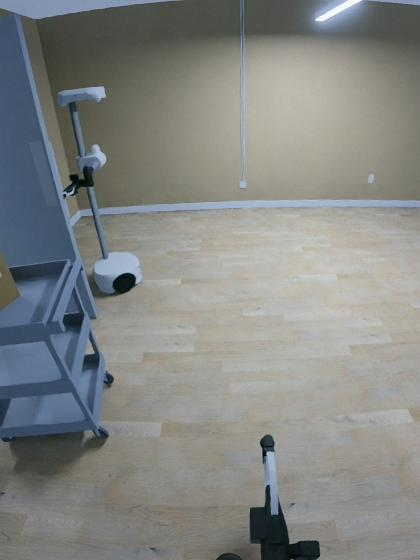

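{"op": "move", "data": {"blocking": false, "r1": {"base":{"strafe_m":1.15}}}}

{"op": "wait", "data": {"seconds": 5.5, "cameras": ["r1_head_camera"]}}

Scene clock: 2098.50 s.
move: r1 moving
r1.base_odometry: x=-1.755 y=+3.574 heading=-2.060
r1.turned_by_wheels: +0.000
r1.turned_by_imu: +0.000
r1.base_tilt: forward=-1.6 right=+1.3
r1.lidar_m: 4.05 1.00 1.13 1.87 1.01 0.70 0.66 0.69 0.97 2.42 4.06 4.23
r1.base_status: strafe_m moving
r1.joint_positions: lift_m=+0.661 arm_m=+0.000 wrist_yaw_rad=+0.002 wrist_pitch_rad=+0.000 wrist_roll_rad=+1.569 gripper_m=-0.019
r1.joint_status: not commanded
r1.measured_speeds: translate_m=+0.000 strafe_m=+0.140 rotate_rad=+0.002 lift_m=+0.000 arm_m=+0.000 wrist_yaw_rad=+0.000 wrist_pitch_rad=+0.000 wrist_roll_rad=+0.000
r1.motor_effort: lift_m=+18(19) arm_m=+4(4) wheel_0=-9(10) wheel_1=+9(10) wheel_2=+0(2)
r1.servo_current: wrist_yaw_rad=52(72) wrist_pitch_rad=46(46) wrist_roll_rad=59(59) gripper_m=52(59)
r1.hand_pose: x=+0.4595 y=-0.0868 z=+0.8393 quat_wxyz=(+0.708, +0.706, +0.001, +0.001)
r1.wrist_depth_mm: - - - - - 1661 1182 / - - - - - 1661 1160 / - - - - - 1756 1182 / - - - - - 1661 1229 / - - - - - 1756 1205 / - - - 199 - 1756 1229 / - - 180 180 145 1464 1229
r2: as last shown
r2.on_its_own: arm_m is slack since a limit_stop_at_tilt
pictures: none

Scene clock: 2103.17 s.
earlier move: r1 done
r1.base_odometry: x=-0.772 y=+3.051 heading=-2.060
r1.turned_by_wheels: +0.000
r1.turned_by_imu: +0.006
r1.base_tilt: forward=-1.6 right=+1.3
r1.lidar_m: 0.71 1.15 0.80 0.75 0.80 0.71 0.66 0.71 0.97 2.64 5.19 0.83
r1.base_status: done
r1.joint_positions: lift_m=+0.661 arm_m=+0.000 wrist_yaw_rad=+0.002 wrist_pitch_rad=+0.000 wrist_roll_rad=+1.569 gripper_m=-0.019
r1.joint_status: not commanded
r1.measured_speeds: all 0
r1.motor_effort: lift_m=+18(19) arm_m=+4(4) wheel_0=-2(11) wheel_1=+1(10) wheel_2=+1(3)
r1.servo_current: wrist_yaw_rad=59(72) wrist_pitch_rad=39(52) wrist_roll_rad=46(65) gripper_m=46(59)
r1.hand_pose: x=+0.4595 y=-0.0868 z=+0.8393 quat_wxyz=(+0.708, +0.706, +0.001, +0.001)
r1.wrist_depth_mm: - - - 609 - 741 1182 / - - - 591 - - 891 / - - - 574 - - - / - - 707 559 - - - / - 597 603 549 - - - / - - 621 199 179 - - / - 132 163 169 145 512 -
r2.base_odometry: x=-2.095 y=-2.509 heading=-0.613
r2.turned_by_wheels: +0.000
r2.turned_by_imu: +0.001
r2.base_tilt: forward=-0.7 right=+0.0
r2.lidar_m: 0.45 3.25 4.65 4.77 2.29 1.75 1.69 1.41 1.04 0.82 0.50 0.37
r2.base_status: not commanded
r2.joint_positions: lift_m=+0.800 arm_m=+0.000 wrist_yaw_rad=-0.373 wrist_pitch_rad=-0.001 wrist_roll_rad=+0.002 gripper_m=-0.029
r2.joint_status: not commanded
r2.measured_speeds: all 0
r2.on_its_own: arm_m is slack since a limit_stop_at_tilt; wrist_yaw_rad is at rest, and its servo_current (169 mA) is outside its rest range (0 to 104 mA)
r2.motor_effort: lift_m=+20(21) arm_m=+0(1) wheel_0=+11(11) wheel_1=-5(5) wheel_2=+25(25)
r2.servo_current: wrist_yaw_rad=169(182) wrist_pitch_rad=39(46) wrist_roll_rad=46(65) gripper_m=59(72)
r2.hand_pose: x=+0.4075 y=-0.1866 z=+0.9782 quat_wxyz=(+0.983, +0.001, -0.001, -0.186)
r2.wrist_depth_mm: - - 241 235 233 229 225 / - - 243 237 234 229 226 / - - 244 236 235 231 227 / - - 245 239 236 232 229 / - - 246 240 238 233 229 / - 778 177 179 237 236 232 / - 155 251 - 135 235 233
wait: 4.67 of 5.5 s (r1 has come to rest)
Images, in order (width x height): r1_head_camera 420x560.

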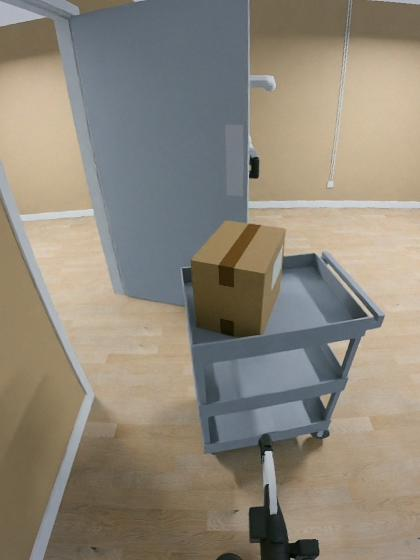

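{"op": "move", "data": {"blocking": false, "r1": {"base":{"translate_m":0.3}}}}

{"op": "wait", "data": {"seconds": 2.5}}

{"op": "move", "data": {"blocking": false, "r1": {"base":{"translate_m":0.35},"pace":"slow"}}}

{"op": "wait", "data": {"seconds": 5, "cameras": ["r1_head_camera"]}}

Scene clock: 2110.50 s.
move: r1 moving
r1.base_odometry: x=-0.787 y=+3.023 heading=-2.060
r1.turned_by_wheels: +0.000
r1.turned_by_imu: +0.000
r1.base_tilt: forward=-1.6 right=+1.3
r1.lidar_m: 0.69 1.14 0.81 0.76 0.81 0.76 0.72 0.76 1.02 2.76 5.16 0.78
r1.base_status: translate_m moving
r1.joint_positions: lift_m=+0.661 arm_m=+0.000 wrist_yaw_rad=+0.002 wrist_pitch_rad=+0.000 wrist_roll_rad=+1.569 gripper_m=-0.019
r1.joint_status: not commanded
r1.measured_speeds: translate_m=+0.121 strafe_m=-0.002 rotate_rad=+0.000 lift_m=+0.000 arm_m=+0.000 wrist_yaw_rad=+0.000 wrist_pitch_rad=+0.000 wrist_roll_rad=+0.000
r1.motor_effort: lift_m=+18(19) arm_m=+4(4) wheel_0=+8(8) wheel_1=+6(8) wheel_2=-10(10)
r1.servo_current: wrist_yaw_rad=46(59) wrist_pitch_rad=46(46) wrist_roll_rad=46(65) gripper_m=59(59)
r1.hand_pose: x=+0.4595 y=-0.0868 z=+0.8393 quat_wxyz=(+0.708, +0.706, +0.001, +0.001)
r1.wrist_depth_mm: - - - 580 - 759 1118 / - - - 564 - - 866 / - - - 549 - - - / - - 699 535 - - - / - 564 569 521 - - - / - 603 591 198 179 - - / - 132 163 180 145 - -
r2: as last shown
r2.turned_by_imu: +0.000
r2.on_its_own: arm_m is slack since a limit_stop_at_tilt
pictures: none

Scene clock: 2112.47 s.
earlier move: r1 done
r1.base_odometry: x=-0.913 y=+2.786 heading=-2.060
r1.turned_by_wheels: +0.000
r1.turned_by_imu: +0.000
r1.base_tilt: forward=-1.6 right=+1.3
r1.lidar_m: 0.43 1.12 0.80 0.74 0.79 1.02 0.98 1.01 1.40 3.71 5.24 0.49
r1.base_status: done
r1.joint_positions: lift_m=+0.661 arm_m=+0.000 wrist_yaw_rad=+0.002 wrist_pitch_rad=+0.000 wrist_roll_rad=+1.569 gripper_m=-0.019
r1.joint_status: not commanded
r1.measured_speeds: all 0
r1.motor_effort: lift_m=+18(19) arm_m=+4(4) wheel_0=+2(8) wheel_1=+1(8) wheel_2=+2(11)
r1.servo_current: wrist_yaw_rad=46(72) wrist_pitch_rad=46(46) wrist_roll_rad=39(65) gripper_m=52(59)
r1.hand_pose: x=+0.4595 y=-0.0868 z=+0.8393 quat_wxyz=(+0.708, +0.706, +0.001, +0.001)
r1.wrist_depth_mm: - - - 278 - 723 - / - - - 270 - - - / - - - 263 1808 - - / - 387 377 255 257 - - / 291 294 290 248 250 - - / 304 303 298 198 179 - - / 325 317 183 184 170 - -
r2.base_odometry: x=-2.095 y=-2.509 heading=-0.613
r2.turned_by_wheels: +0.000
r2.turned_by_imu: +0.000
r2.base_tilt: forward=-0.7 right=+0.0
r2.lidar_m: 0.47 3.26 4.62 4.78 2.29 1.73 1.70 1.41 1.05 0.80 0.50 0.39
r2.base_status: not commanded
r2.joint_positions: lift_m=+0.800 arm_m=+0.000 wrist_yaw_rad=-0.373 wrist_pitch_rad=-0.001 wrist_roll_rad=+0.002 gripper_m=-0.029
r2.joint_status: not commanded
r2.measured_speeds: all 0
r2.on_its_own: arm_m is slack since a limit_stop_at_tilt; wrist_yaw_rad is at rest, and its servo_current (163 mA) is outside its rest range (0 to 104 mA)
r2.motor_effort: lift_m=+20(21) arm_m=+0(0) wheel_0=+11(11) wheel_1=-4(5) wheel_2=+25(25)
r2.servo_current: wrist_yaw_rad=163(182) wrist_pitch_rad=33(46) wrist_roll_rad=46(59) gripper_m=59(72)
r2.hand_pose: x=+0.4075 y=-0.1866 z=+0.9782 quat_wxyz=(+0.983, +0.001, -0.001, -0.186)
r2.wrist_depth_mm: - - 240 235 233 228 226 / - - 243 236 233 229 227 / - - 244 237 235 231 227 / - - 245 239 236 232 229 / - - 246 239 237 234 230 / - 768 177 179 236 234 231 / - 156 250 - 135 235 233
wait: 1.97 of 2.5 s (r1 has come to rest)
pictures: none

Scene clock: 2112.97 s.
move: r1 moving
r1.base_odometry: x=-0.919 y=+2.775 heading=-2.060
r1.turned_by_wheels: +0.000
r1.turned_by_imu: +0.000
r1.base_tilt: forward=-1.6 right=+1.3
r1.lidar_m: 0.41 1.12 0.79 0.77 0.80 1.06 0.98 1.04 1.45 3.74 5.20 0.48
r1.base_status: translate_m moving
r1.joint_positions: lift_m=+0.661 arm_m=+0.000 wrist_yaw_rad=+0.002 wrist_pitch_rad=+0.000 wrist_roll_rad=+1.569 gripper_m=-0.019
r1.joint_status: not commanded
r1.measured_speeds: translate_m=+0.049 strafe_m=+0.000 rotate_rad=+0.001 lift_m=+0.000 arm_m=+0.000 wrist_yaw_rad=+0.000 wrist_pitch_rad=+0.000 wrist_roll_rad=+0.000
r1.motor_effort: lift_m=+18(18) arm_m=+4(4) wheel_0=+3(7) wheel_1=+3(5) wheel_2=-6(8)
r1.servo_current: wrist_yaw_rad=52(59) wrist_pitch_rad=46(46) wrist_roll_rad=39(65) gripper_m=59(59)
r1.hand_pose: x=+0.4595 y=-0.0868 z=+0.8393 quat_wxyz=(+0.708, +0.706, +0.001, +0.001)
r1.wrist_depth_mm: - - - 266 - 732 - / - - - 257 - - - / - - 530 250 255 - - / - 377 364 244 247 - - / 279 281 282 239 239 - - / 290 291 286 199 181 - - / 306 304 226 169 171 - -
r2: as last shown
r2.on_its_own: arm_m is slack since a limit_stop_at_tilt
pictures: none

Scene clock: 2117.27 s.
earlier move: r1 done
r1.base_odometry: x=-1.077 y=+2.477 heading=-2.060
r1.turned_by_wheels: +0.000
r1.turned_by_imu: -0.001
r1.base_tilt: forward=-1.6 right=+1.3
r1.lidar_m: 0.36 0.35 0.80 0.77 0.81 1.10 1.31 1.39 1.88 4.99 4.90 0.51
r1.base_status: done
r1.joint_positions: lift_m=+0.661 arm_m=+0.000 wrist_yaw_rad=-0.001 wrist_pitch_rad=+0.000 wrist_roll_rad=+1.569 gripper_m=-0.019
r1.joint_status: not commanded
r1.measured_speeds: all 0
r1.motor_effort: lift_m=+18(19) arm_m=+4(4) wheel_0=+4(10) wheel_1=+2(7) wheel_2=-3(14)
r1.servo_current: wrist_yaw_rad=46(65) wrist_pitch_rad=39(52) wrist_roll_rad=46(72) gripper_m=52(59)
r1.hand_pose: x=+0.4592 y=-0.0877 z=+0.8393 quat_wxyz=(+0.708, +0.706, +0.000, +0.000)
r1.wrist_depth_mm: - - - 368 - 1576 462 / - - - 329 - 1863 521 / - - - 297 - 691 - / - - - 273 277 759 - / - 991 976 252 251 - - / - 413 377 199 179 - - / 274 276 216 183 171 - -
r2.base_odometry: x=-2.095 y=-2.509 heading=-0.613
r2.turned_by_wheels: +0.000
r2.turned_by_imu: +0.001
r2.base_tilt: forward=-0.7 right=+0.0
r2.lidar_m: 0.44 3.23 4.65 4.78 2.27 1.74 1.69 1.36 1.04 0.82 0.50 0.38
r2.base_status: not commanded
r2.joint_positions: lift_m=+0.800 arm_m=+0.000 wrist_yaw_rad=-0.373 wrist_pitch_rad=-0.001 wrist_roll_rad=+0.002 gripper_m=-0.029
r2.joint_status: not commanded
r2.measured_speeds: all 0
r2.on_its_own: arm_m is slack since a limit_stop_at_tilt; wrist_yaw_rad is at rest, and its servo_current (163 mA) is outside its rest range (0 to 104 mA)
r2.motor_effort: lift_m=+20(21) arm_m=+0(1) wheel_0=+10(11) wheel_1=-4(5) wheel_2=+25(25)
r2.servo_current: wrist_yaw_rad=163(189) wrist_pitch_rad=33(52) wrist_roll_rad=39(59) gripper_m=59(72)
r2.hand_pose: x=+0.4075 y=-0.1866 z=+0.9782 quat_wxyz=(+0.983, +0.001, -0.001, -0.186)
r2.wrist_depth_mm: - - 241 236 233 229 226 / - - 242 236 234 229 227 / - - 243 237 235 231 228 / - - 245 239 236 232 229 / - - 247 240 237 233 229 / - 512 177 179 237 235 231 / - 421 250 - 134 236 233
wait: 4.30 of 5 s (r1 has come to rest)
Images, in order (width x height): r1_head_camera 420x560.

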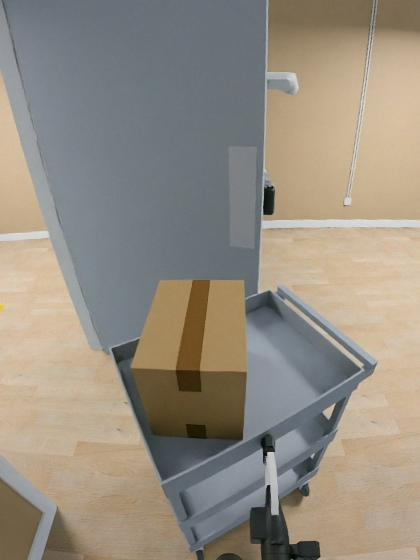

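{"op": "move", "data": {"blocking": false, "r1": {"base":{"translate_m":-0.2}}}}

{"op": "wait", "data": {"seconds": 1.6}}

{"op": "move", "data": {"blocking": false, "r1": {"base":{"strafe_m":0.19}}}}

{"op": "wait", "data": {"seconds": 1.8}}

{"op": "move", "data": {"blocking": false, "r1": {"base":{"translate_m":0.38},"pace":"slow"}}}

{"op": "wait", "data": {"seconds": 5, "cameras": ["r1_head_camera"]}}

Scene clock: 2124.03 s.
move: r1 moving
r1.base_odometry: x=-1.063 y=+2.505 heading=-2.060
r1.turned_by_wheels: +0.000
r1.turned_by_imu: +0.000
r1.base_tilt: forward=-1.6 right=+1.3
r1.lidar_m: 0.38 0.38 0.80 0.74 0.80 1.09 1.29 1.34 1.88 4.92 4.92 0.54
r1.base_status: translate_m moving
r1.joint_positions: lift_m=+0.661 arm_m=+0.000 wrist_yaw_rad=-0.001 wrist_pitch_rad=+0.000 wrist_roll_rad=+1.569 gripper_m=-0.019
r1.joint_status: not commanded
r1.measured_speeds: translate_m=-0.121 strafe_m=+0.000 rotate_rad=-0.003 lift_m=+0.000 arm_m=+0.000 wrist_yaw_rad=+0.000 wrist_pitch_rad=+0.000 wrist_roll_rad=+0.000
r1.motor_effort: lift_m=+18(18) arm_m=+4(4) wheel_0=-7(8) wheel_1=-7(7) wheel_2=+9(9)
r1.servo_current: wrist_yaw_rad=65(65) wrist_pitch_rad=39(52) wrist_roll_rad=39(65) gripper_m=52(52)
r1.hand_pose: x=+0.4592 y=-0.0877 z=+0.8393 quat_wxyz=(+0.708, +0.706, +0.000, +0.000)
r1.wrist_depth_mm: - - - 397 445 488 - / - - - 357 - 1863 - / - - - 324 - 707 - / - - 1537 296 - 788 - / - 991 1025 273 272 - - / - 404 366 198 179 - - / 291 272 235 184 171 - -
r2: as last shown
r2.turned_by_imu: +0.000
r2.on_its_own: arm_m is slack since a limit_stop_at_tilt
pictures: none

Scene clock: 2125.60 s.
earlier move: r1 done
r1.base_odometry: x=-0.983 y=+2.654 heading=-2.060
r1.turned_by_wheels: +0.000
r1.turned_by_imu: +0.000
r1.base_tilt: forward=-1.6 right=+1.3
r1.lidar_m: 0.52 0.56 0.81 0.77 0.81 1.11 1.11 1.18 1.62 4.30 5.16 0.75
r1.base_status: done
r1.joint_positions: lift_m=+0.661 arm_m=+0.000 wrist_yaw_rad=-0.001 wrist_pitch_rad=+0.000 wrist_roll_rad=+1.569 gripper_m=-0.019
r1.joint_status: not commanded
r1.measured_speeds: all 0
r1.motor_effort: lift_m=+18(19) arm_m=+4(4) wheel_0=-3(8) wheel_1=-1(7) wheel_2=-1(10)
r1.servo_current: wrist_yaw_rad=52(72) wrist_pitch_rad=33(52) wrist_roll_rad=46(65) gripper_m=52(52)
r1.hand_pose: x=+0.4592 y=-0.0877 z=+0.8393 quat_wxyz=(+0.708, +0.706, +0.000, +0.000)
r1.wrist_depth_mm: - - - - - 1708 1205 / - - - 580 - 668 - / - - - 525 - 788 - / - - - 473 - - - / - 1182 1160 445 - - - / - 436 439 198 178 - - / - 439 179 375 145 - -
r2.base_odometry: x=-2.095 y=-2.509 heading=-0.613
r2.turned_by_wheels: +0.000
r2.turned_by_imu: +0.000
r2.base_tilt: forward=-0.6 right=+0.0
r2.lidar_m: 0.46 3.24 4.62 4.76 2.29 1.75 1.69 1.37 1.04 0.79 0.50 0.38
r2.base_status: not commanded
r2.joint_positions: lift_m=+0.800 arm_m=+0.000 wrist_yaw_rad=-0.373 wrist_pitch_rad=-0.001 wrist_roll_rad=+0.002 gripper_m=-0.029
r2.joint_status: not commanded
r2.measured_speeds: all 0
r2.on_its_own: arm_m is slack since a limit_stop_at_tilt; wrist_yaw_rad is at rest, and its servo_current (163 mA) is outside its rest range (0 to 104 mA)
r2.motor_effort: lift_m=+20(21) arm_m=+0(0) wheel_0=+11(11) wheel_1=-4(5) wheel_2=+25(25)
r2.servo_current: wrist_yaw_rad=163(176) wrist_pitch_rad=39(46) wrist_roll_rad=59(59) gripper_m=72(72)
r2.hand_pose: x=+0.4075 y=-0.1866 z=+0.9782 quat_wxyz=(+0.983, +0.001, -0.001, -0.186)
r2.wrist_depth_mm: - - 241 236 232 229 226 / - - 242 237 235 230 226 / - - 243 237 236 231 228 / - - 244 240 236 232 229 / - - 246 240 238 233 229 / - 512 177 179 237 234 231 / - 418 251 - 135 236 233
wait: 1.57 of 1.6 s (r1 has come to rest)
pictures: none

Scene clock: 2126.10 s.
move: r1 moving
r1.base_odometry: x=-0.951 y=+2.637 heading=-2.060
r1.turned_by_wheels: +0.000
r1.turned_by_imu: +0.000
r1.base_tilt: forward=-1.6 right=+1.3
r1.lidar_m: 0.53 0.68 0.77 0.73 0.78 1.06 1.11 1.19 1.64 4.31 5.17 0.71
r1.base_status: strafe_m moving
r1.joint_positions: lift_m=+0.661 arm_m=+0.000 wrist_yaw_rad=-0.001 wrist_pitch_rad=+0.000 wrist_roll_rad=+1.569 gripper_m=-0.019
r1.joint_status: not commanded
r1.measured_speeds: translate_m=+0.000 strafe_m=+0.139 rotate_rad=-0.002 lift_m=+0.000 arm_m=+0.000 wrist_yaw_rad=+0.000 wrist_pitch_rad=+0.000 wrist_roll_rad=+0.000
r1.motor_effort: lift_m=+18(18) arm_m=+4(4) wheel_0=-10(11) wheel_1=+9(9) wheel_2=+0(1)
r1.servo_current: wrist_yaw_rad=33(59) wrist_pitch_rad=33(52) wrist_roll_rad=46(65) gripper_m=46(52)
r1.hand_pose: x=+0.4592 y=-0.0877 z=+0.8393 quat_wxyz=(+0.708, +0.706, +0.000, +0.000)
r1.wrist_depth_mm: - - - - - 1661 1182 / - - - 564 - 750 1138 / - - - 500 - 809 - / - - - 449 976 - - / - 661 654 427 - - - / - 445 442 199 179 - - / - 439 180 364 145 - -
r2: as last shown
r2.on_its_own: arm_m is slack since a limit_stop_at_tilt
pictures: none

Scene clock: 2127.50 s.
earlier move: r1 done
r1.base_odometry: x=-0.816 y=+2.564 heading=-2.060
r1.turned_by_wheels: +0.000
r1.turned_by_imu: +0.001
r1.base_tilt: forward=-1.6 right=+1.2
r1.lidar_m: 0.48 0.88 0.59 0.58 0.61 0.83 1.13 1.16 1.65 4.32 5.15 0.60
r1.base_status: done
r1.joint_positions: lift_m=+0.661 arm_m=+0.000 wrist_yaw_rad=-0.001 wrist_pitch_rad=+0.000 wrist_roll_rad=+1.569 gripper_m=-0.019
r1.joint_status: not commanded
r1.measured_speeds: all 0
r1.motor_effort: lift_m=+18(18) arm_m=+4(4) wheel_0=-1(12) wheel_1=+0(9) wheel_2=+0(2)
r1.servo_current: wrist_yaw_rad=46(59) wrist_pitch_rad=33(52) wrist_roll_rad=65(65) gripper_m=52(52)
r1.hand_pose: x=+0.4592 y=-0.0877 z=+0.8393 quat_wxyz=(+0.708, +0.706, +0.000, +0.000)
r1.wrist_depth_mm: - - - 469 - 768 - / - - - 424 - - - / - 436 442 389 - - - / - 445 442 357 854 - - / - 445 445 330 - - - / - 445 452 198 310 315 317 / - 132 163 145 145 - 1229
r2.base_odometry: x=-2.095 y=-2.509 heading=-0.613
r2.turned_by_wheels: +0.000
r2.turned_by_imu: +0.000
r2.base_tilt: forward=-0.6 right=+0.1
r2.lidar_m: 0.47 3.19 4.65 4.79 2.28 1.74 1.68 1.36 1.04 0.82 0.50 0.38
r2.base_status: not commanded
r2.joint_positions: lift_m=+0.800 arm_m=+0.000 wrist_yaw_rad=-0.373 wrist_pitch_rad=-0.001 wrist_roll_rad=+0.002 gripper_m=-0.029
r2.joint_status: not commanded
r2.measured_speeds: all 0
r2.on_its_own: arm_m is slack since a limit_stop_at_tilt; wrist_yaw_rad is at rest, and its servo_current (169 mA) is outside its rest range (0 to 104 mA)
r2.motor_effort: lift_m=+20(21) arm_m=+0(0) wheel_0=+11(11) wheel_1=-5(5) wheel_2=+25(25)
r2.servo_current: wrist_yaw_rad=169(176) wrist_pitch_rad=39(46) wrist_roll_rad=52(59) gripper_m=59(72)
r2.hand_pose: x=+0.4075 y=-0.1866 z=+0.9782 quat_wxyz=(+0.983, +0.001, -0.001, -0.186)
r2.wrist_depth_mm: - - 241 236 233 229 225 / - - 242 237 235 229 227 / - - 244 237 235 231 227 / - - 244 239 236 233 229 / - - 246 240 238 234 230 / - 504 176 179 237 234 233 / - 421 251 - 135 235 233
wait: 1.40 of 1.8 s (r1 has come to rest)
pictures: none

Scene clock: 2128.00 s.
move: r1 moving
r1.base_odometry: x=-0.822 y=+2.553 heading=-2.060
r1.turned_by_wheels: +0.000
r1.turned_by_imu: +0.000
r1.base_tilt: forward=-1.6 right=+1.3
r1.lidar_m: 0.51 0.86 0.60 0.57 0.62 0.86 1.14 1.21 1.68 4.36 5.14 0.61
r1.base_status: translate_m moving
r1.joint_positions: lift_m=+0.661 arm_m=+0.000 wrist_yaw_rad=-0.001 wrist_pitch_rad=+0.000 wrist_roll_rad=+1.569 gripper_m=-0.019
r1.joint_status: not commanded
r1.measured_speeds: translate_m=+0.048 strafe_m=+0.000 rotate_rad=-0.002 lift_m=+0.000 arm_m=+0.000 wrist_yaw_rad=+0.000 wrist_pitch_rad=+0.000 wrist_roll_rad=+0.000
r1.motor_effort: lift_m=+18(18) arm_m=+4(4) wheel_0=+6(7) wheel_1=+5(7) wheel_2=-5(7)
r1.servo_current: wrist_yaw_rad=39(52) wrist_pitch_rad=39(46) wrist_roll_rad=39(59) gripper_m=39(46)
r1.hand_pose: x=+0.4592 y=-0.0877 z=+0.8393 quat_wxyz=(+0.708, +0.706, +0.000, +0.000)
r1.wrist_depth_mm: - - - 462 - 759 - / - - - 413 - - - / - 430 433 375 - - - / - 433 433 345 355 - - / - 430 433 320 - - - / - 433 439 199 304 306 306 / - 132 163 180 145 - 1255
r2: as last shown
r2.on_its_own: arm_m is slack since a limit_stop_at_tilt
pictures: none

Scene clock: 2132.60 s.
earlier move: r1 done
r1.base_odometry: x=-0.994 y=+2.229 heading=-2.060
r1.turned_by_wheels: +0.000
r1.turned_by_imu: -0.001
r1.base_tilt: forward=-1.6 right=+1.3
r1.lidar_m: 0.40 0.38 0.62 0.57 0.61 0.86 1.51 1.59 2.20 5.21 4.63 0.48
r1.base_status: done
r1.joint_positions: lift_m=+0.661 arm_m=+0.000 wrist_yaw_rad=-0.003 wrist_pitch_rad=+0.000 wrist_roll_rad=+1.569 gripper_m=-0.019
r1.joint_status: not commanded
r1.measured_speeds: all 0
r1.motor_effort: lift_m=+18(19) arm_m=+4(4) wheel_0=+3(8) wheel_1=+3(8) wheel_2=-4(10)
r1.servo_current: wrist_yaw_rad=59(72) wrist_pitch_rad=33(46) wrist_roll_rad=46(65) gripper_m=46(59)
r1.hand_pose: x=+0.4590 y=-0.0881 z=+0.8393 quat_wxyz=(+0.708, +0.706, -0.001, -0.001)
r1.wrist_depth_mm: - - - 304 - 1756 - / - - - 286 - 707 - / 798 809 820 271 270 - - / - 820 544 256 256 - - / - 415 404 244 243 - - / 290 287 270 200 179 - - / 267 266 221 184 163 - -
r2.base_odometry: x=-2.095 y=-2.509 heading=-0.613
r2.turned_by_wheels: +0.000
r2.turned_by_imu: +0.001
r2.base_tilt: forward=-0.7 right=+0.1
r2.lidar_m: 0.44 3.22 4.65 4.77 2.31 1.74 1.69 1.37 1.05 0.80 0.52 0.37
r2.base_status: not commanded
r2.joint_positions: lift_m=+0.800 arm_m=+0.000 wrist_yaw_rad=-0.373 wrist_pitch_rad=-0.001 wrist_roll_rad=+0.002 gripper_m=-0.029
r2.joint_status: not commanded
r2.measured_speeds: all 0
r2.on_its_own: arm_m is slack since a limit_stop_at_tilt; wrist_yaw_rad is at rest, and its servo_current (163 mA) is outside its rest range (0 to 104 mA)
r2.motor_effort: lift_m=+20(21) arm_m=+0(0) wheel_0=+11(12) wheel_1=-3(5) wheel_2=+22(25)
r2.servo_current: wrist_yaw_rad=163(182) wrist_pitch_rad=39(46) wrist_roll_rad=52(65) gripper_m=65(72)
r2.hand_pose: x=+0.4075 y=-0.1866 z=+0.9782 quat_wxyz=(+0.983, +0.001, -0.001, -0.186)
r2.wrist_depth_mm: - - 239 235 232 229 225 / - - 242 236 234 229 226 / - - 243 237 235 231 228 / - - 244 237 236 232 229 / - - 246 239 238 233 230 / - 691 176 179 237 235 232 / - 343 249 - 135 235 233
wait: 4.60 of 5 s (r1 has come to rest)
Images, in order (width x height): r1_head_camera 420x560.

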